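# Support block over blue disc, off table, posts undisturbed

## Task

Place the block so it sits above the blue disc painted on the table, its centre directly over the disc. When finished, neither the block nor any of the three sticks may be in contact with the table, and every post must remain standing at its original spot. Any number of arms may be used.

## Robot and tools

Robots. Three i2rt Big YAM arms (arm1, arm2, arm3), each ending in a five-finger right hand. Foot (base_link) poses in the scene frame: arm1 at x=+0.628 y=-0.002 z=+0.808; arm2 at x=-0.316 y=+0.545 z=+0.729; arm3 at x=-0.313 y=-0.535 z=+0.731. Each foot looks along its own +x. Table tops beneath the arms are at z=+0.720. Reach is about 1.07 m from the joint1 axis.

Frame. One scene frame in metres, origin on the floor, +z up. The hand point sits 0.045 m ahead of the palm: its +z runs along straight fingers, +y leaves the palm face, +x crosses the palm away from the thumb. Straight fingertips lie roughly 0.06-0.07 m along +z and 0.06 m toward -y. A wrist bracket on the little-finger side juts out and can strike things. With joints 1, 5, 6 at 0 and the hand level pointing ahead, the palm is down and the thumb on the left. The wrist camera is on the little-finger side; near joint6 = -1.3 its image is upright.

Tool move. Arguments arm1, arm2, arm3 (each optional, one object per robot) and cameras. Inside a robot's object:
- joints: a dict of absolute targets by name. Arm joints in radians: joint1_rad -2.879..2.879 (base yaw, positive counter-clockwise from above), joint2_rad 0..3.141 (shoulder), joint3_rad 0..3.019 (elbow), joint4_rad -1.692..1.57 (hand pitch, positive raises fingers), joint5_rad -1.57..1.57 (sideways, positive to the arm's right), joint6_rad -2.094..2.094 (roll, positive clockwise seen from behind). Hand values are unitless -1..1: hand_little, hand_ring, hand_middle, hand_index, hand_thumb_bend (+1 straight, -1 curled), hand_thumb_turn (+1 beside palm, -1 opposite the fingers). Settings: hand_force_limit -1..1 (linear from about 0 N to 10 N fingertip, 15 N for thumb motors), hand_speed -0.96..1 (full speed from +0.48 up). Scenes begin with force limit 0 and speed -0.8.
- target: seven numbers [x, y, z, qw, qx, qy, qz], an absolute hand-point pose in the scene frame (metres, unit quaternion), reached along a straight line starting from the current hand_target. When target is given, joints may only carry the hand_ keys; otherwise the call is refused.
- speed: peak hand speed in m/s, 0.002..4.3, default 0.25; rotation capped at twice that in rad/s.
- min_time_s: 0.1..8 s, lower bound on the duration of that robot's arm-joint motions.
Every part of one action starts at once; the hand paths finish together, and none run past 10 s (an action tops out at 15 s). cameras takes names from arm1_cam_wrist, arm2_cam_wrist, arm3_cam_wrist, cam_high, cam_low, all; [] gives none. A move with no action returns full state and all images.

Other tools. wait {seconds 0..10} lets physics run with no new commands. zoom_image {camera, region [x0,y0,x1,y1]} enlarges a pixel box (at most 504 by 504, origin top-left) of a camera that appeared in the latest images. show_instructions displays the reference page. finished_scene {scene: 1} closes the scene permanently.

Results. The move line lists robots that received motion; 'as last shown' marks uncommanded robots whose statuses read 'not commanded'. hand gives the measured pose, hand_target the pose of the currently held joint targets. Statuses: done (within 1 cm and 2 degrees; joint tolerances apply), off_target (resting short, may still push), time_out (joint could not finish; on_its_own shows the retained target), not_followed or 'pose unreachable'/'joint command not followed' (a safety check held back the arm; hand commands still execute). hand_stopped_by gives six words for little, ring, middle, index, thumb_bend, thumb_turn: moving, target, force, stalled or fault. *_load_n are fingertip loads in N, positive when pushed open; a lost grip shows as near-zero load. Joint velocities 'within noise' means the arm is at rest. Joint torques are raw drive outputs with offsets. MOTOR HOT warns of overheating; OVER-TEMPERATURE FAULT means that arm went limp; afterwards resend keys marked limit_stop_at_motor_heat.

Gripping. A finger motor only starts when its target changes by 0.002 or more; it closes until target or force limit, then locks. For a soft grasp use hand_speed -0.94 or lower. To grip harder, raise hand_force_limit and send a target more closed than the reading. Thumb turned fully in front lets the hand wrap objects 0.035-0.065 m thick; handles down to about 0.025 m.

Cautions. Hand paths ignore obstacles and other arms, lag, may overshoot, and run fast near full extension; joints-mode moves can swing widely. A stretched fast arm may overshoot by up to about 30 degrees. The arm keeps pushing after contact. Never clamp fingers on another robot or force two robots together. Avoid dropping the block even slightly, releasing it while moving, knocking posts or sticks over, or pushing anything off the work area. Loose objects may occasionally get nudged. The scene keeps running while the operator composes the next call, holding the last command. If a move or wait is refused or hits a stop, later calls in the same reply are skipped.

Each tool is called after ">>>" as a command line: name --argument value for each argument, lists and objects as JSON in quotes; but a table of rows of numbers goes row by row, as --pt "numbers of a row", without its own name.

Reference images:

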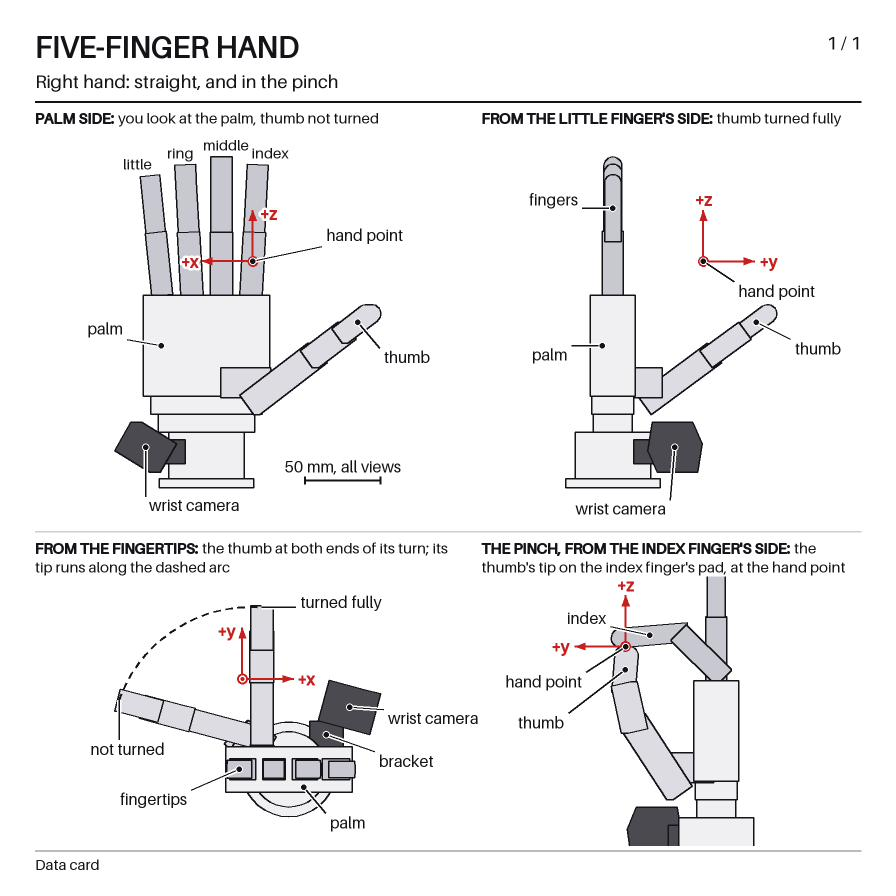

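## Session

>>> move --cameras '["all"]'

Scene clock: 0.00 s.
Joint torques (N m): no reading
Motor temperatures (°C): arm1=[28 29 29 27 27 26] | arm2=[28 27 28 25 26 29] | arm3=[26 29 27 25 30 27]
Heat: arm1: hottest joint2_rad 29 °C; arm2: hottest joint6_rad 29 °C; arm3: hottest joint5_rad 30 °C.
Joint velocities: within noise
arm1.joint_positions: joint1_rad=-0.105 joint2_rad=+0.630 joint3_rad=+1.361 joint4_rad=-1.246 joint5_rad=-0.160 joint6_rad=-1.146 hand_little=+1.000 hand_ring=+1.000 hand_middle=+1.000 hand_index=+1.000 hand_thumb_turn=+1.000 hand_thumb_bend=+1.000 hand_force_limit=+0.000 hand_speed=-0.800
arm1.joint_status: not commanded
arm1.hand_stopped_by: target,target,target,target,target,target
arm1.little_load_n: 0.0
arm1.ring_load_n: 0.0
arm1.middle_load_n: 0.0
arm1.index_load_n: 0.0
arm1.thumb_bend_load_n: 0.0
arm1.thumb_turn_load_n: 0.0
arm1.hand: x=+0.3795 y=+0.0402 z=+1.2908 quat_wxyz=(+0.484, -0.188, -0.841, +0.154) (m; scene frame)
arm1.hand_target: x=+0.3803 y=+0.0402 z=+1.3023 quat_wxyz=(+0.495, -0.185, -0.835, +0.156) (m; scene frame)
arm1.hand_status: not commanded
arm2.joint_positions: joint1_rad=-0.033 joint2_rad=+0.633 joint3_rad=+1.448 joint4_rad=-1.322 joint5_rad=+0.084 joint6_rad=-1.414 hand_little=+1.000 hand_ring=+1.000 hand_middle=+1.000 hand_index=+1.000 hand_thumb_turn=+1.000 hand_thumb_bend=+1.000 hand_force_limit=+0.000 hand_speed=-0.800
arm2.joint_status: not commanded
arm2.hand_stopped_by: target,target,target,target,target,target
arm2.little_load_n: 0.0
arm2.ring_load_n: 0.0
arm2.middle_load_n: 0.0
arm2.index_load_n: 0.0
arm2.thumb_bend_load_n: 0.0
arm2.thumb_turn_load_n: 0.0
arm2.hand: x=-0.2703 y=+0.3043 z=+1.2515 quat_wxyz=(+0.257, +0.690, -0.520, +0.433) (m; scene frame)
arm2.hand_target: x=-0.2707 y=+0.3050 z=+1.2623 quat_wxyz=(+0.262, +0.684, -0.517, +0.443) (m; scene frame)
arm2.hand_status: not commanded
arm3.joint_positions: joint1_rad=-0.349 joint2_rad=+0.556 joint3_rad=+1.432 joint4_rad=-1.152 joint5_rad=+0.232 joint6_rad=-0.961 hand_little=+1.000 hand_ring=+1.000 hand_middle=+1.000 hand_index=+1.000 hand_thumb_turn=+1.000 hand_thumb_bend=+1.000 hand_force_limit=+0.000 hand_speed=-0.800
arm3.joint_status: not commanded
arm3.hand_stopped_by: target,target,target,target,target,target
arm3.little_load_n: 0.0
arm3.ring_load_n: 0.0
arm3.middle_load_n: 0.0
arm3.index_load_n: 0.0
arm3.thumb_bend_load_n: 0.0
arm3.thumb_turn_load_n: 0.0
arm3.hand: x=-0.1019 y=-0.4665 z=+1.2864 quat_wxyz=(-0.286, +0.793, -0.046, +0.536) (m; scene frame)
arm3.hand_target: x=-0.1037 y=-0.4679 z=+1.2955 quat_wxyz=(-0.292, +0.786, -0.048, +0.542) (m; scene frame)
arm3.hand_status: not commanded
pictures: arm1_cam_wrist, arm2_cam_wrist, arm3_cam_wrist, cam_high, cam_low

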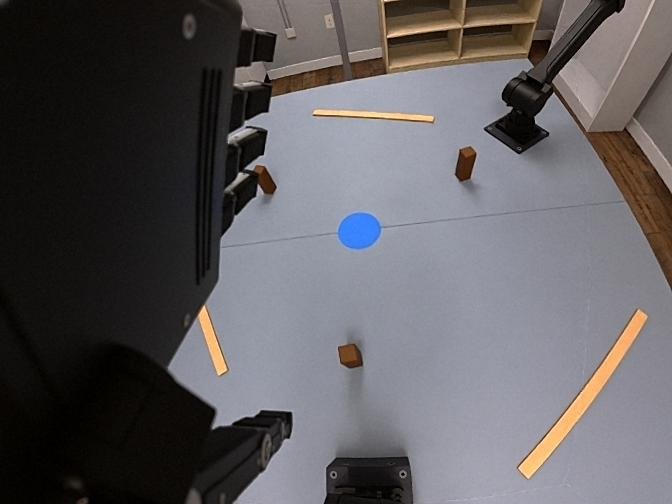

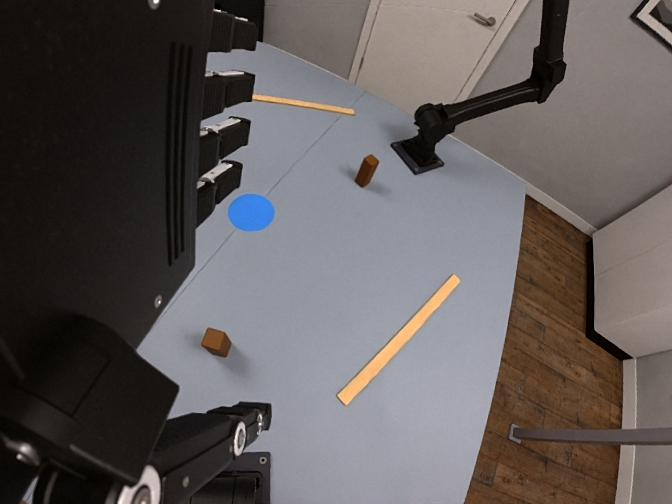

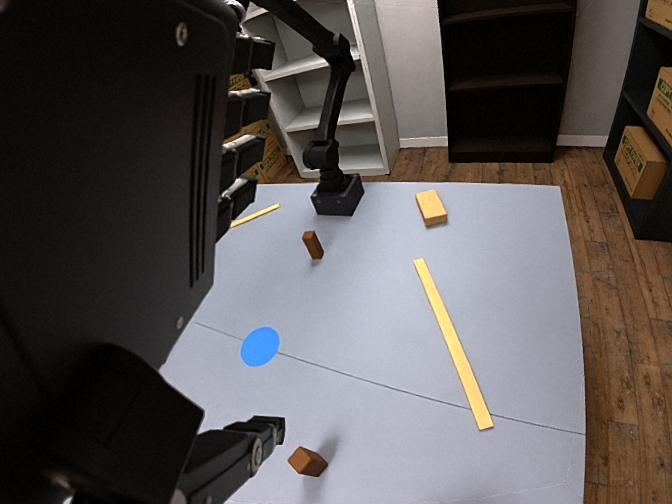

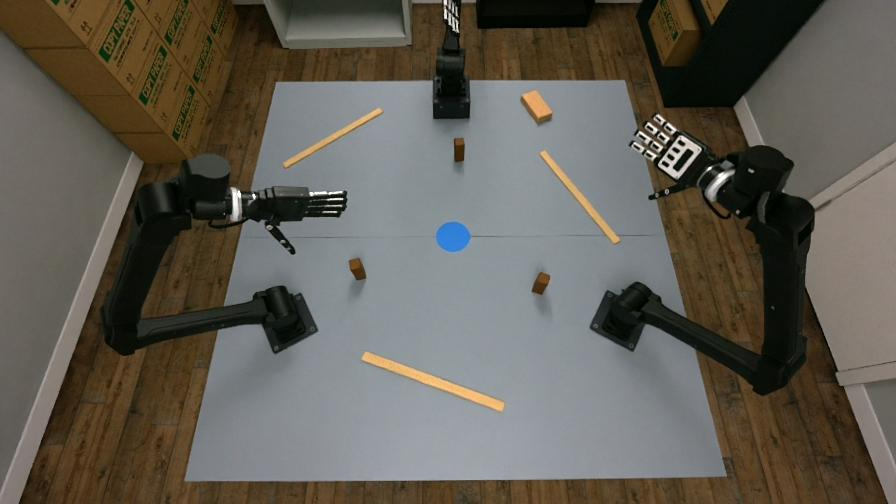

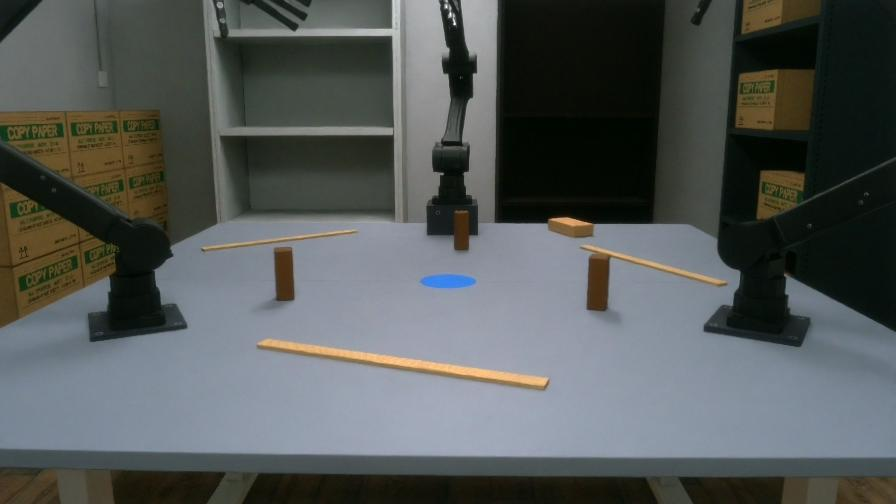

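>>> zoom_image --camera "cam_high" --region '[240, 80, 480, 260]'

>>> zoom_image --camera "cam_high" --region '[440, 80, 680, 260]'

>>> zoom_image --camera "cam_high" --region '[240, 240, 480, 420]'

>>> zoom_image --camera "cam_high" --region '[440, 240, 680, 420]'

Scaled by 2.100.

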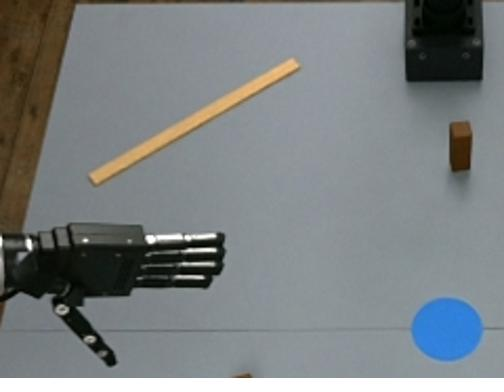

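Scaled by 2.100.

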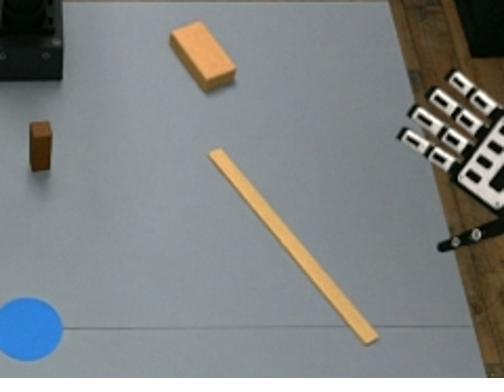

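Scaled by 2.100.

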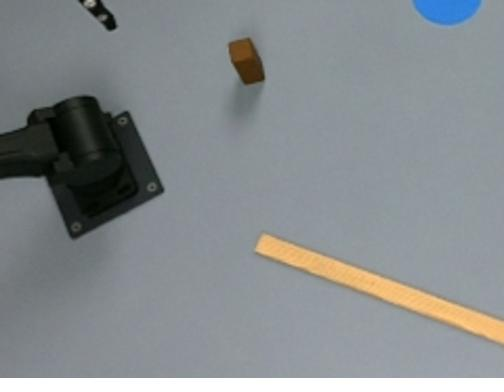

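Scaled by 2.100.

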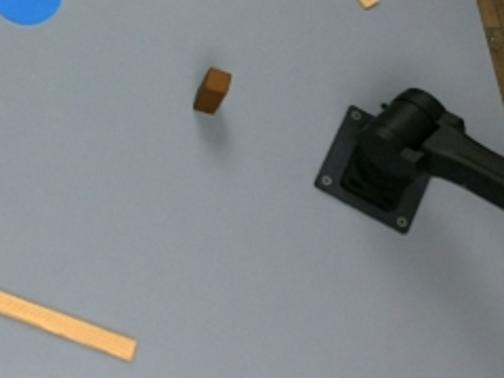

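>>> zoom_image --camera "cam_low" --region '[240, 230, 400, 320]'

>>> zoom_image --camera "cam_low" --region '[520, 200, 700, 320]'

>>> zoom_image --camera "cam_low" --region '[400, 190, 640, 300]'

>>> zoom_image --camera "cam_low" --region '[240, 320, 570, 410]'

Scaled by 3.150.

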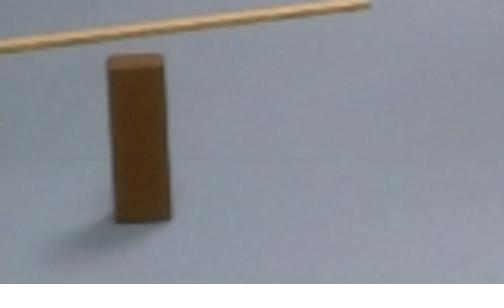

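Scaled by 2.800.

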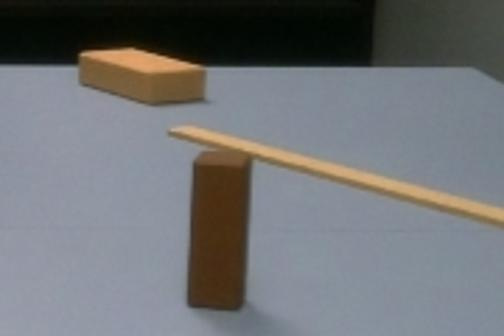

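Scaled by 2.100.

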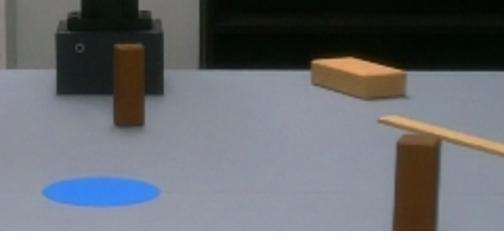

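Scaled by 1.527.

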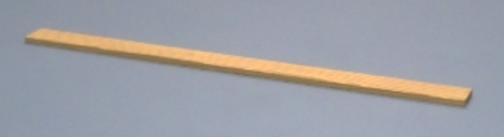

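>>> move --arm1 '{"target": [0.1752, -0.4516, 0.95, 0.1490, -0.2127, 0.7910, -0.5539], "speed": 0.3, "joints": {"hand_speed": 0.0, "hand_thumb_turn": -1, "hand_thumb_bend": 0.2, "hand_index": 0.5, "hand_middle": 0.5}}' --arm2 '{"target": [0.4307, 0.4753, 0.95, 0.5158, -0.7365, 0.3584, -0.2510], "speed": 0.3, "joints": {"hand_speed": 0.0, "hand_thumb_turn": -1, "hand_thumb_bend": 0.2, "hand_index": 0.5, "hand_middle": 0.5}}' --arm3 '{"target": [-0.490, 0.0555, 0.95, 0.4705, -0.6718, -0.4686, 0.3282], "speed": 0.3, "joints": {"hand_speed": 0.0, "hand_thumb_turn": -1, "hand_thumb_bend": 0.2, "hand_index": 0.5, "hand_middle": 0.5}}' --cameras '["all"]'

Scene clock: 652.80 s.
Joint torques (N m): arm1=[-0.32 -20.07 11.38 -0.35 -1.01 -0.1] | arm2=[1.79 -17.08 10.66 1.65 -0.47 0.21] | arm3=[1.32 -17.2 13.72 1.39 -0.53 -0.14]
Motor temperatures (°C): arm1=[28 28 41 27 26 26] | arm2=[27 26 34 25 26 27] | arm3=[26 29 33 25 28 27]
Heat: arm1: hottest joint3_rad 41 °C; arm2: hottest joint3_rad 34 °C; arm3: hottest joint3_rad 33 °C.
move: arm1 off_target; arm2 off_target; arm3 off_target
Joint velocities: within noise
arm1.joint_positions: joint1_rad=+0.522 joint2_rad=+2.099 joint3_rad=+1.846 joint4_rad=-1.331 joint5_rad=-1.210 joint6_rad=-1.543 hand_little=+1.000 hand_ring=+1.000 hand_middle=+0.500 hand_index=+0.500 hand_thumb_turn=-1.000 hand_thumb_bend=+0.200 hand_force_limit=+0.000 hand_speed=+0.000
arm1.joint_status: all done
arm1.hand_stopped_by: target,target,target,target,target,target
arm1.little_load_n: 0.0
arm1.ring_load_n: 0.0
arm1.middle_load_n: 0.0
arm1.index_load_n: 0.0
arm1.thumb_bend_load_n: 0.0
arm1.thumb_turn_load_n: 0.0
arm1.hand: x=+0.1840 y=-0.4432 z=+0.9439 quat_wxyz=(-0.159, +0.201, -0.795, +0.550)
arm1.hand_target: x=+0.1757 y=-0.4512 z=+0.9501 quat_wxyz=(-0.148, +0.212, -0.791, +0.554)
arm1.hand_status: off_target (0.014 m and 1.9 deg from the pose sent, 0.632 m and 100.6 deg at the start)
arm2.joint_positions: joint1_rad=+0.755 joint2_rad=+1.959 joint3_rad=+1.706 joint4_rad=-0.400 joint5_rad=-0.869 joint6_rad=-0.476 hand_little=+1.000 hand_ring=+1.000 hand_middle=+0.500 hand_index=+0.500 hand_thumb_turn=-1.000 hand_thumb_bend=+0.200 hand_force_limit=+0.000 hand_speed=+0.000
arm2.joint_status: all done
arm2.hand_stopped_by: target,target,target,target,target,target
arm2.little_load_n: 0.0
arm2.ring_load_n: 0.0
arm2.middle_load_n: 0.0
arm2.index_load_n: 0.0
arm2.thumb_bend_load_n: 0.0
arm2.thumb_turn_load_n: 0.0
arm2.hand: x=+0.4118 y=+0.4746 z=+0.9099 quat_wxyz=(-0.506, +0.742, -0.381, +0.221)
arm2.hand_target: x=+0.4277 y=+0.4759 z=+0.9504 quat_wxyz=(-0.516, +0.737, -0.358, +0.251)
arm2.hand_status: off_target (0.044 m and 4.5 deg from the pose sent, 0.782 m and 95.8 deg at the start)
arm3.joint_positions: joint1_rad=+0.563 joint2_rad=+1.719 joint3_rad=+1.389 joint4_rad=-0.504 joint5_rad=-1.062 joint6_rad=-0.695 hand_little=+1.000 hand_ring=+1.000 hand_middle=+0.500 hand_index=+0.500 hand_thumb_turn=-1.000 hand_thumb_bend=+0.200 hand_force_limit=+0.000 hand_speed=+0.000
arm3.joint_status: all done
arm3.hand_stopped_by: target,target,target,target,target,target
arm3.little_load_n: 0.0
arm3.ring_load_n: -0.5
arm3.middle_load_n: 0.0
arm3.index_load_n: 0.0
arm3.thumb_bend_load_n: 0.5
arm3.thumb_turn_load_n: 0.0
arm3.hand: x=-0.4831 y=+0.0413 z=+0.9268 quat_wxyz=(-0.452, +0.690, +0.452, -0.340)
arm3.hand_target: x=-0.4898 y=+0.0540 z=+0.9503 quat_wxyz=(-0.471, +0.672, +0.468, -0.328)
arm3.hand_status: off_target (0.028 m and 3.8 deg from the pose sent, 0.732 m and 124.0 deg at the start)
pictures: arm1_cam_wrist, arm2_cam_wrist, arm3_cam_wrist, cam_high, cam_low

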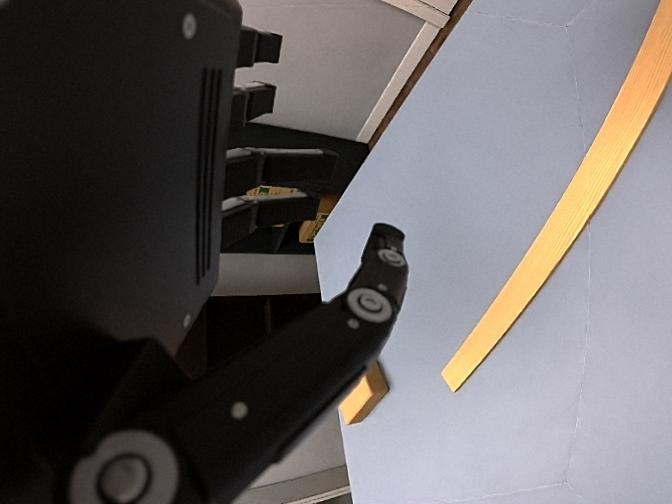

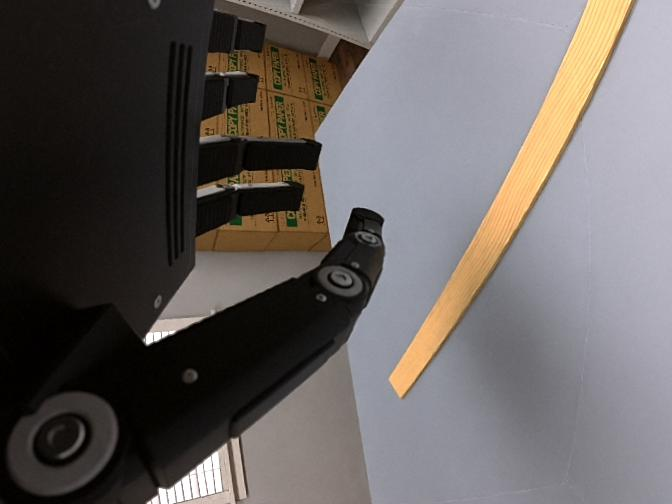

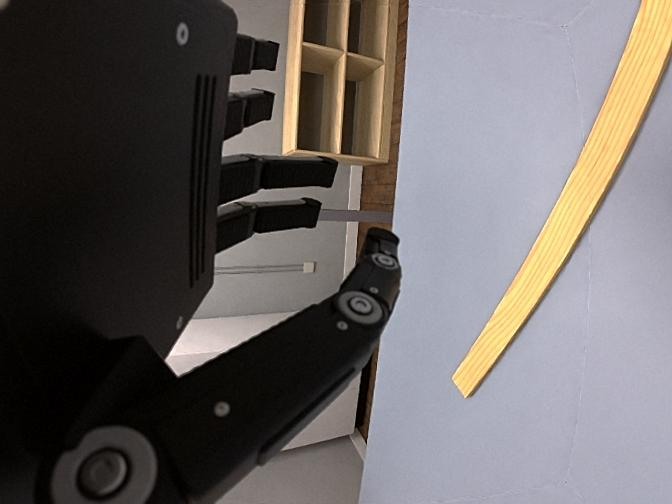

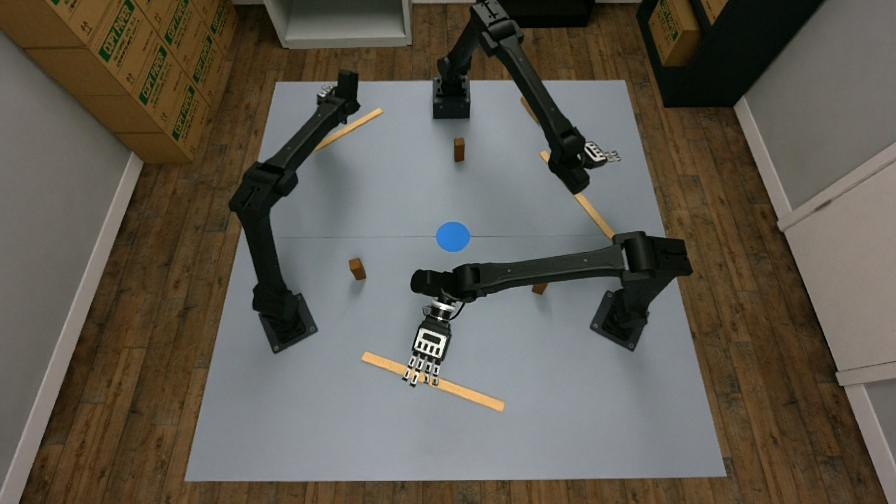

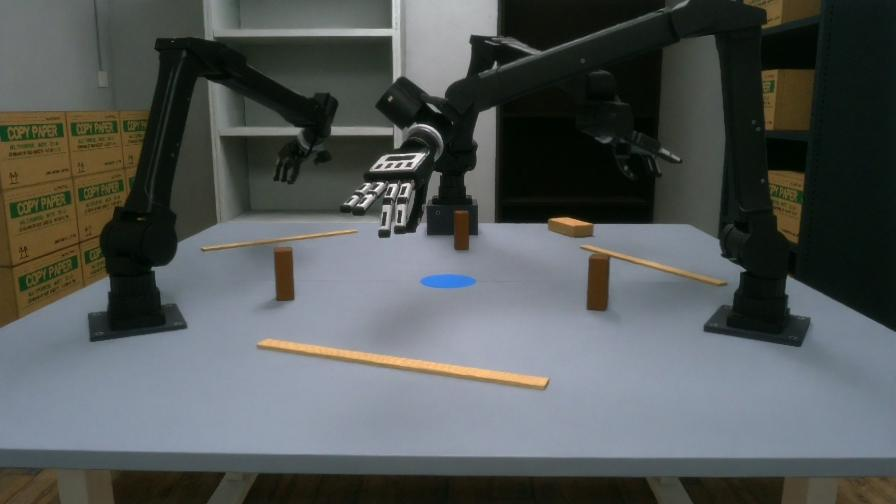

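>>> move --arm1 '{"target": [0.167, -0.460, 0.806, 0.1360, -0.2207, 0.7888, -0.5574], "speed": 0.2}' --arm2 '{"target": [0.447, 0.476, 0.84, 0.5217, -0.7268, 0.3432, -0.2860], "speed": 0.2}' --arm3 '{"target": [-0.497, 0.068, 0.823, 0.4911, -0.6585, -0.4783, 0.3103], "speed": 0.2}' --cameras '["all"]'

Scene clock: 721.80 s.
Joint torques (N m): arm1=[-0.62 -22.59 7.84 0.62 -0.93 0.07] | arm2=[1.67 -17.73 6.19 1.8 -0.2 0.18] | arm3=[1.44 -18.26 8.34 2.33 -0.39 0.05]
Motor temperatures (°C): arm1=[28 31 40 26 27 26] | arm2=[27 30 39 25 26 27] | arm3=[26 31 37 25 28 27]
Heat: arm1: hottest joint3_rad 40 °C; arm2: hottest joint3_rad 39 °C; arm3: hottest joint3_rad 37 °C.
move: arm1 done; arm2 off_target; arm3 done
Joint velocities: within noise
arm1.joint_positions: joint1_rad=+0.522 joint2_rad=+2.270 joint3_rad=+1.760 joint4_rad=-1.026 joint5_rad=-1.211 joint6_rad=-1.548 hand_little=+1.000 hand_ring=+1.000 hand_middle=+0.500 hand_index=+0.500 hand_thumb_turn=-1.000 hand_thumb_bend=+0.200 hand_force_limit=+0.000 hand_speed=+0.000
arm1.joint_status: not commanded
arm1.hand_stopped_by: target,target,target,target,target,target
arm1.little_load_n: 0.0
arm1.ring_load_n: 0.0
arm1.middle_load_n: 0.0
arm1.index_load_n: 0.0
arm1.thumb_bend_load_n: 0.0
arm1.thumb_turn_load_n: 0.0
arm1.hand: x=+0.1668 y=-0.4548 z=+0.8056 quat_wxyz=(-0.138, +0.216, -0.790, +0.556)
arm1.hand_target: x=+0.1670 y=-0.4599 z=+0.8060 quat_wxyz=(-0.136, +0.221, -0.789, +0.557)
arm1.hand_status: done (0.005 m and 0.6 deg from the pose sent, 0.140 m and 3.6 deg at the start)
arm2.joint_positions: joint1_rad=+0.760 joint2_rad=+2.077 joint3_rad=+1.604 joint4_rad=-0.031 joint5_rad=-0.856 joint6_rad=-0.447 hand_little=+1.000 hand_ring=+1.000 hand_middle=+0.500 hand_index=+0.500 hand_thumb_turn=-1.000 hand_thumb_bend=+0.200 hand_force_limit=+0.000 hand_speed=+0.000
arm2.joint_status: not commanded
arm2.hand_stopped_by: target,target,target,target,target,target
arm2.little_load_n: 0.0
arm2.ring_load_n: 0.0
arm2.middle_load_n: 0.0
arm2.index_load_n: 0.0
arm2.thumb_bend_load_n: 0.5
arm2.thumb_turn_load_n: 0.0
arm2.hand: x=+0.4425 y=+0.4698 z=+0.8248 quat_wxyz=(-0.517, +0.730, -0.352, +0.276)
arm2.hand_target: x=+0.4467 y=+0.4760 z=+0.8399 quat_wxyz=(-0.522, +0.727, -0.343, +0.286)
arm2.hand_status: off_target (0.017 m and 1.6 deg from the pose sent, 0.078 m and 9.0 deg at the start)
arm3.joint_positions: joint1_rad=+0.576 joint2_rad=+1.865 joint3_rad=+1.270 joint4_rad=-0.126 joint5_rad=-1.045 joint6_rad=-0.698 hand_little=+1.000 hand_ring=+1.000 hand_middle=+0.500 hand_index=+0.500 hand_thumb_turn=-1.000 hand_thumb_bend=+0.200 hand_force_limit=+0.000 hand_speed=+0.000
arm3.joint_status: not commanded
arm3.hand_stopped_by: target,target,target,target,target,target
arm3.little_load_n: 0.0
arm3.ring_load_n: 0.0
arm3.middle_load_n: 0.0
arm3.index_load_n: 0.0
arm3.thumb_bend_load_n: 0.0
arm3.thumb_turn_load_n: 0.0
arm3.hand: x=-0.4887 y=+0.0684 z=+0.8225 quat_wxyz=(-0.489, +0.664, +0.474, -0.310)
arm3.hand_target: x=-0.4969 y=+0.0678 z=+0.8229 quat_wxyz=(-0.491, +0.659, +0.478, -0.310)
arm3.hand_status: done (0.008 m and 0.9 deg from the pose sent, 0.108 m and 7.3 deg at the start)
pictures: arm1_cam_wrist, arm2_cam_wrist, arm3_cam_wrist, cam_high, cam_low

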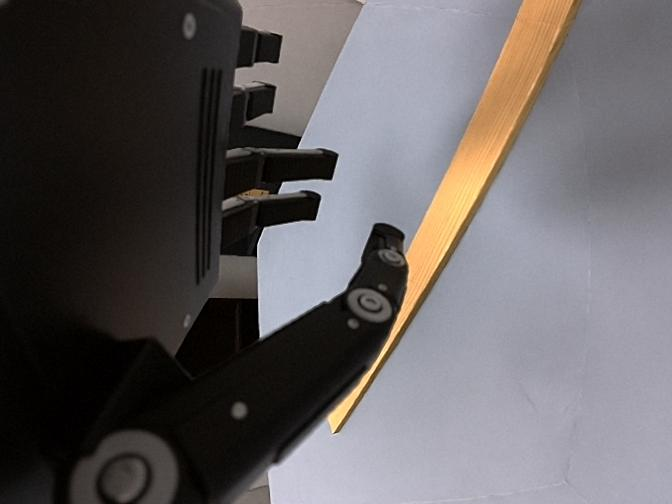

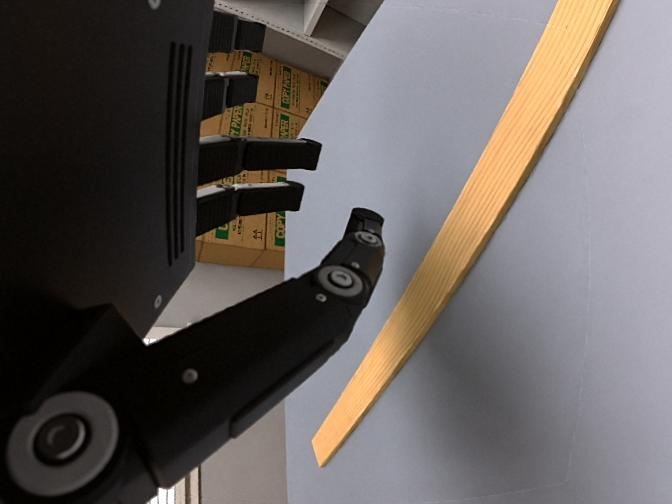

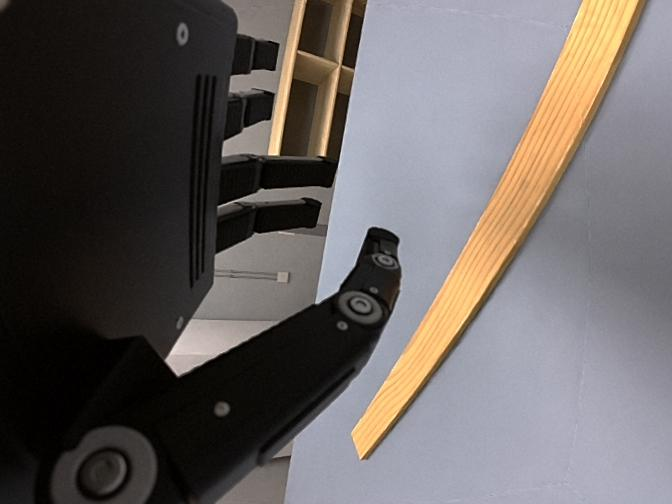

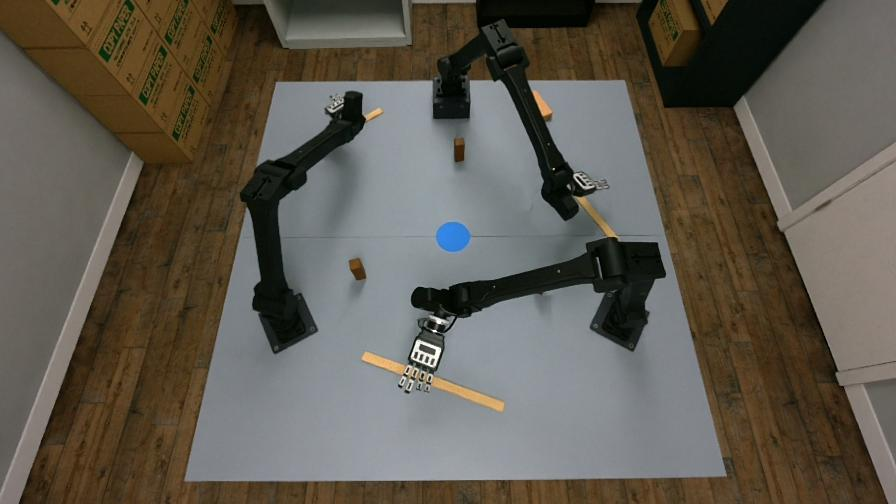

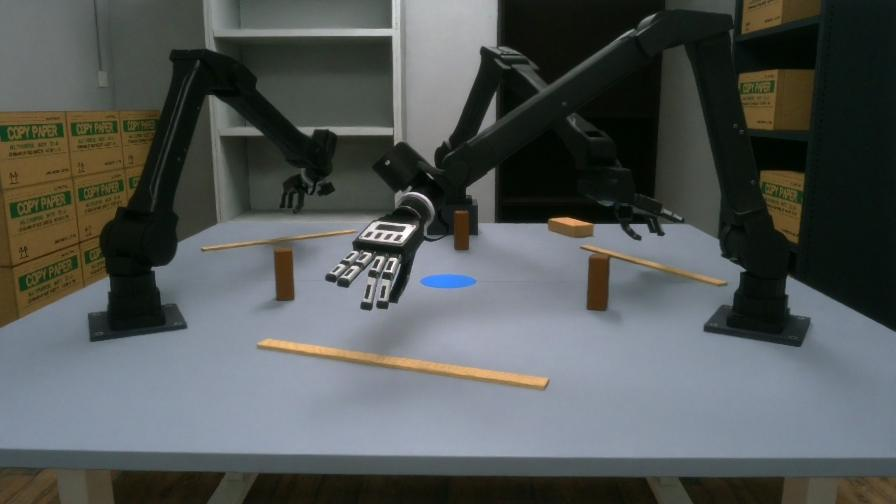

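>>> zoom_image --camera "arm1_cam_wrist" --region '[300, 60, 560, 320]'

>>> zoom_image --camera "arm2_cam_wrist" --region '[280, 60, 620, 400]'

>>> zoom_image --camera "arm3_cam_wrist" --region '[300, 60, 640, 400]'

Scaled by 1.938 from the camera's image (finer frame: 960x720).

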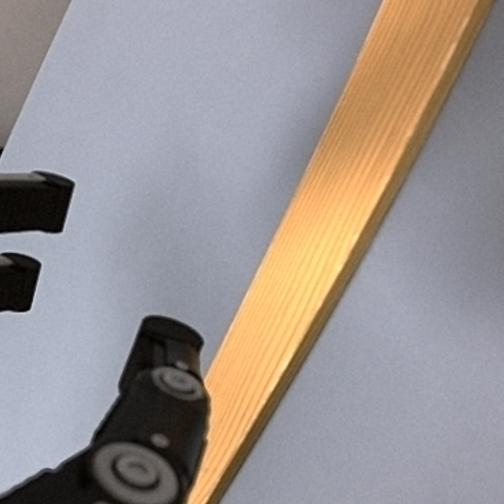

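Scaled by 1.482 from the camera's image (finer frame: 960x720).

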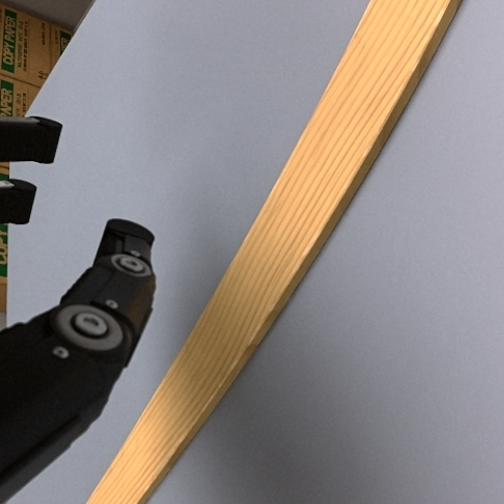

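Scaled by 1.482 from the camera's image (finer frame: 960x720).

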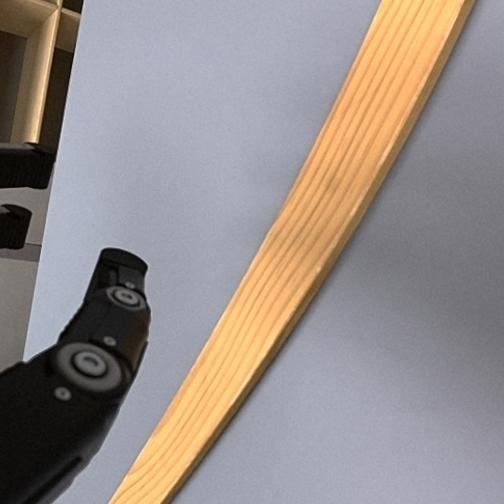

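>>> move --arm1 '{"target": [0.1794, -0.4636, 0.765, 0.1461, -0.2188, 0.7893, -0.5547], "speed": 0.15}' --arm2 '{"target": [0.444, 0.488, 0.780, 0.5222, -0.7353, 0.3460, -0.2588], "speed": 0.15}' --arm3 '{"target": [-0.485, 0.050, 0.765, 0.4689, -0.6592, -0.4822, 0.3364], "speed": 0.15}' --cameras '["all"]'

>>> zoom_image --camera "arm1_cam_wrist" --region '[240, 100, 540, 360]'

>>> zoom_image --camera "arm2_cam_wrist" --region '[240, 100, 540, 360]'

>>> zoom_image --camera "arm3_cam_wrist" --region '[240, 100, 540, 360]'

Scene clock: 827.23 s.
Joint torques (N m): arm1=[-0.09 -22.01 7.39 0.21 -1.01 0.13] | arm2=[2.2 -17.38 5.7 1.83 -0.43 0.06] | arm3=[-1.08 -18.43 7.64 1.61 -0.53 -0.1]
Motor temperatures (°C): arm1=[27 33 38 26 27 26] | arm2=[26 32 33 25 26 27] | arm3=[26 32 34 25 28 27]
Heat: arm1: hottest joint3_rad 38 °C; arm2: hottest joint3_rad 33 °C; arm3: hottest joint3_rad 34 °C.
move: arm1 done; arm2 off_target; arm3 done
Joint velocities: within noise
arm1.joint_positions: joint1_rad=+0.538 joint2_rad=+2.312 joint3_rad=+1.729 joint4_rad=-0.948 joint5_rad=-1.211 joint6_rad=-1.540 hand_little=+1.000 hand_ring=+1.000 hand_middle=+0.500 hand_index=+0.500 hand_thumb_turn=-1.000 hand_thumb_bend=+0.200 hand_force_limit=+0.000 hand_speed=+0.000
arm1.joint_status: not commanded
arm1.hand_stopped_by: target,target,target,target,target,target
arm1.little_load_n: 0.0
arm1.ring_load_n: 0.0
arm1.middle_load_n: 0.0
arm1.index_load_n: 0.0
arm1.thumb_bend_load_n: 0.0
arm1.thumb_turn_load_n: 0.0
arm1.hand: x=+0.1778 y=-0.4604 z=+0.7689 quat_wxyz=(-0.143, +0.220, -0.789, +0.555)
arm1.hand_target: x=+0.1796 y=-0.4636 z=+0.7649 quat_wxyz=(-0.146, +0.219, -0.789, +0.555)
arm1.hand_status: done (0.005 m and 0.4 deg from the pose sent, 0.043 m and 1.0 deg at the start)
arm2.joint_positions: joint1_rad=+0.774 joint2_rad=+2.156 joint3_rad=+1.592 joint4_rad=+0.005 joint5_rad=-0.866 joint6_rad=-0.447 hand_little=+1.000 hand_ring=+1.000 hand_middle=+0.500 hand_index=+0.500 hand_thumb_turn=-1.000 hand_thumb_bend=+0.200 hand_force_limit=+0.000 hand_speed=+0.000
arm2.joint_status: not commanded
arm2.hand_stopped_by: target,target,target,target,target,target
arm2.little_load_n: 0.0
arm2.ring_load_n: 0.0
arm2.middle_load_n: 0.0
arm2.index_load_n: 0.0
arm2.thumb_bend_load_n: 0.0
arm2.thumb_turn_load_n: 0.0
arm2.hand: x=+0.4394 y=+0.4833 z=+0.7673 quat_wxyz=(-0.518, +0.736, -0.359, +0.248)
arm2.hand_target: x=+0.4438 y=+0.4881 z=+0.7800 quat_wxyz=(-0.522, +0.735, -0.346, +0.259)
arm2.hand_status: off_target (0.014 m and 2.1 deg from the pose sent, 0.048 m and 2.2 deg at the start)
arm3.joint_positions: joint1_rad=+0.576 joint2_rad=+1.949 joint3_rad=+1.236 joint4_rad=-0.124 joint5_rad=-1.100 joint6_rad=-0.765 hand_little=+1.000 hand_ring=+1.000 hand_middle=+0.500 hand_index=+0.500 hand_thumb_turn=-1.000 hand_thumb_bend=+0.200 hand_force_limit=+0.000 hand_speed=+0.000
arm3.joint_status: not commanded
arm3.hand_stopped_by: target,target,target,target,target,target
arm3.little_load_n: 0.0
arm3.ring_load_n: 0.0
arm3.middle_load_n: 0.0
arm3.index_load_n: 0.0
arm3.thumb_bend_load_n: 0.0
arm3.thumb_turn_load_n: 0.0
arm3.hand: x=-0.4918 y=+0.0465 z=+0.7651 quat_wxyz=(-0.463, +0.661, +0.481, -0.342)
arm3.hand_target: x=-0.4850 y=+0.0500 z=+0.7650 quat_wxyz=(-0.469, +0.659, +0.482, -0.336)
arm3.hand_status: done (0.008 m and 1.0 deg from the pose sent, 0.061 m and 4.0 deg at the start)
pictures: arm1_cam_wrist, arm2_cam_wrist, arm3_cam_wrist, cam_high, cam_low

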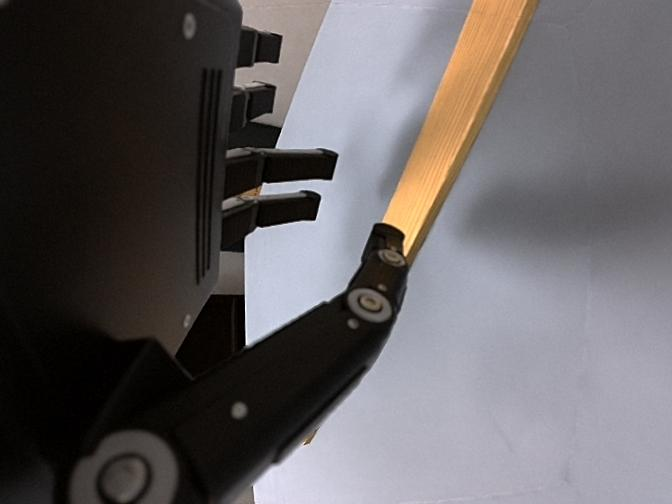

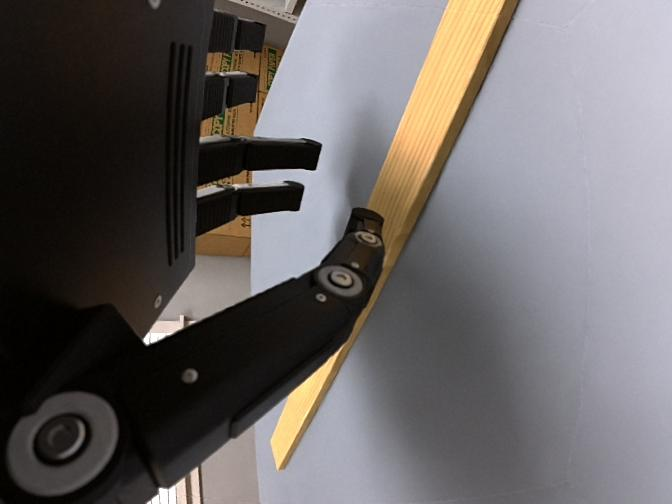

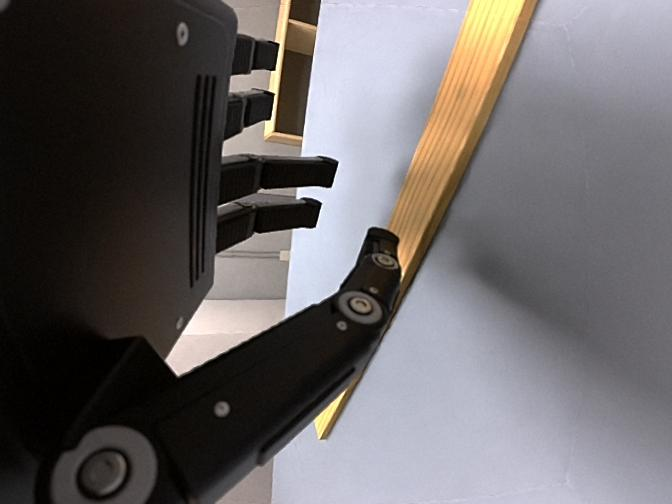

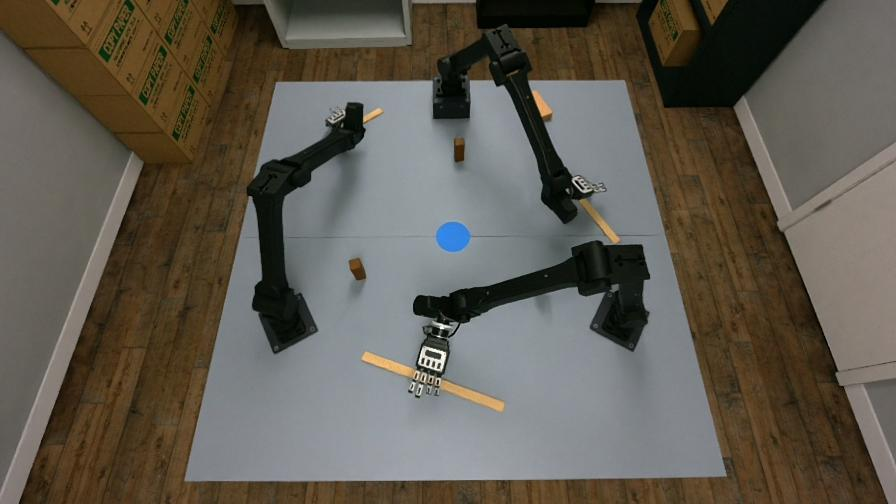

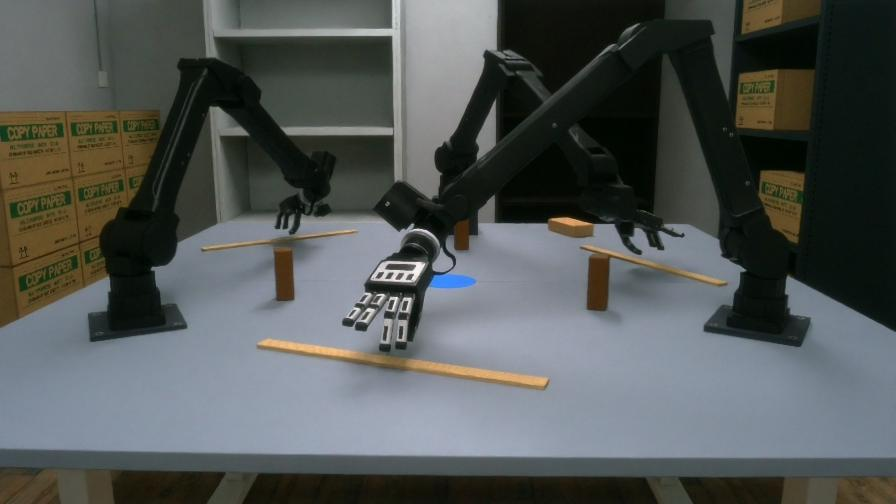

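Scaled by 1.680 from the camera's image (finer frame: 960x720).

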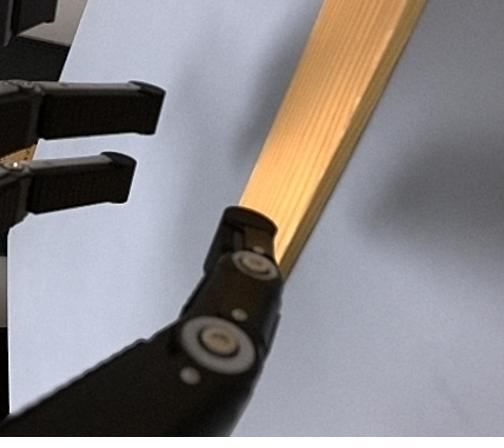

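Scaled by 1.680 from the camera's image (finer frame: 960x720).

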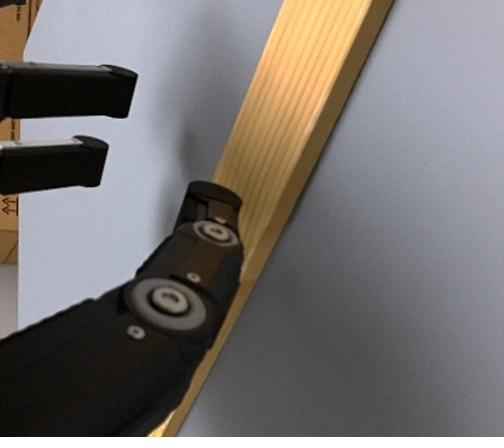

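Scaled by 1.680 from the camera's image (finer frame: 960x720).

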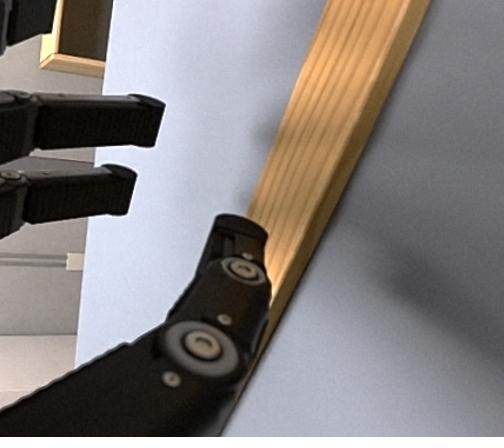

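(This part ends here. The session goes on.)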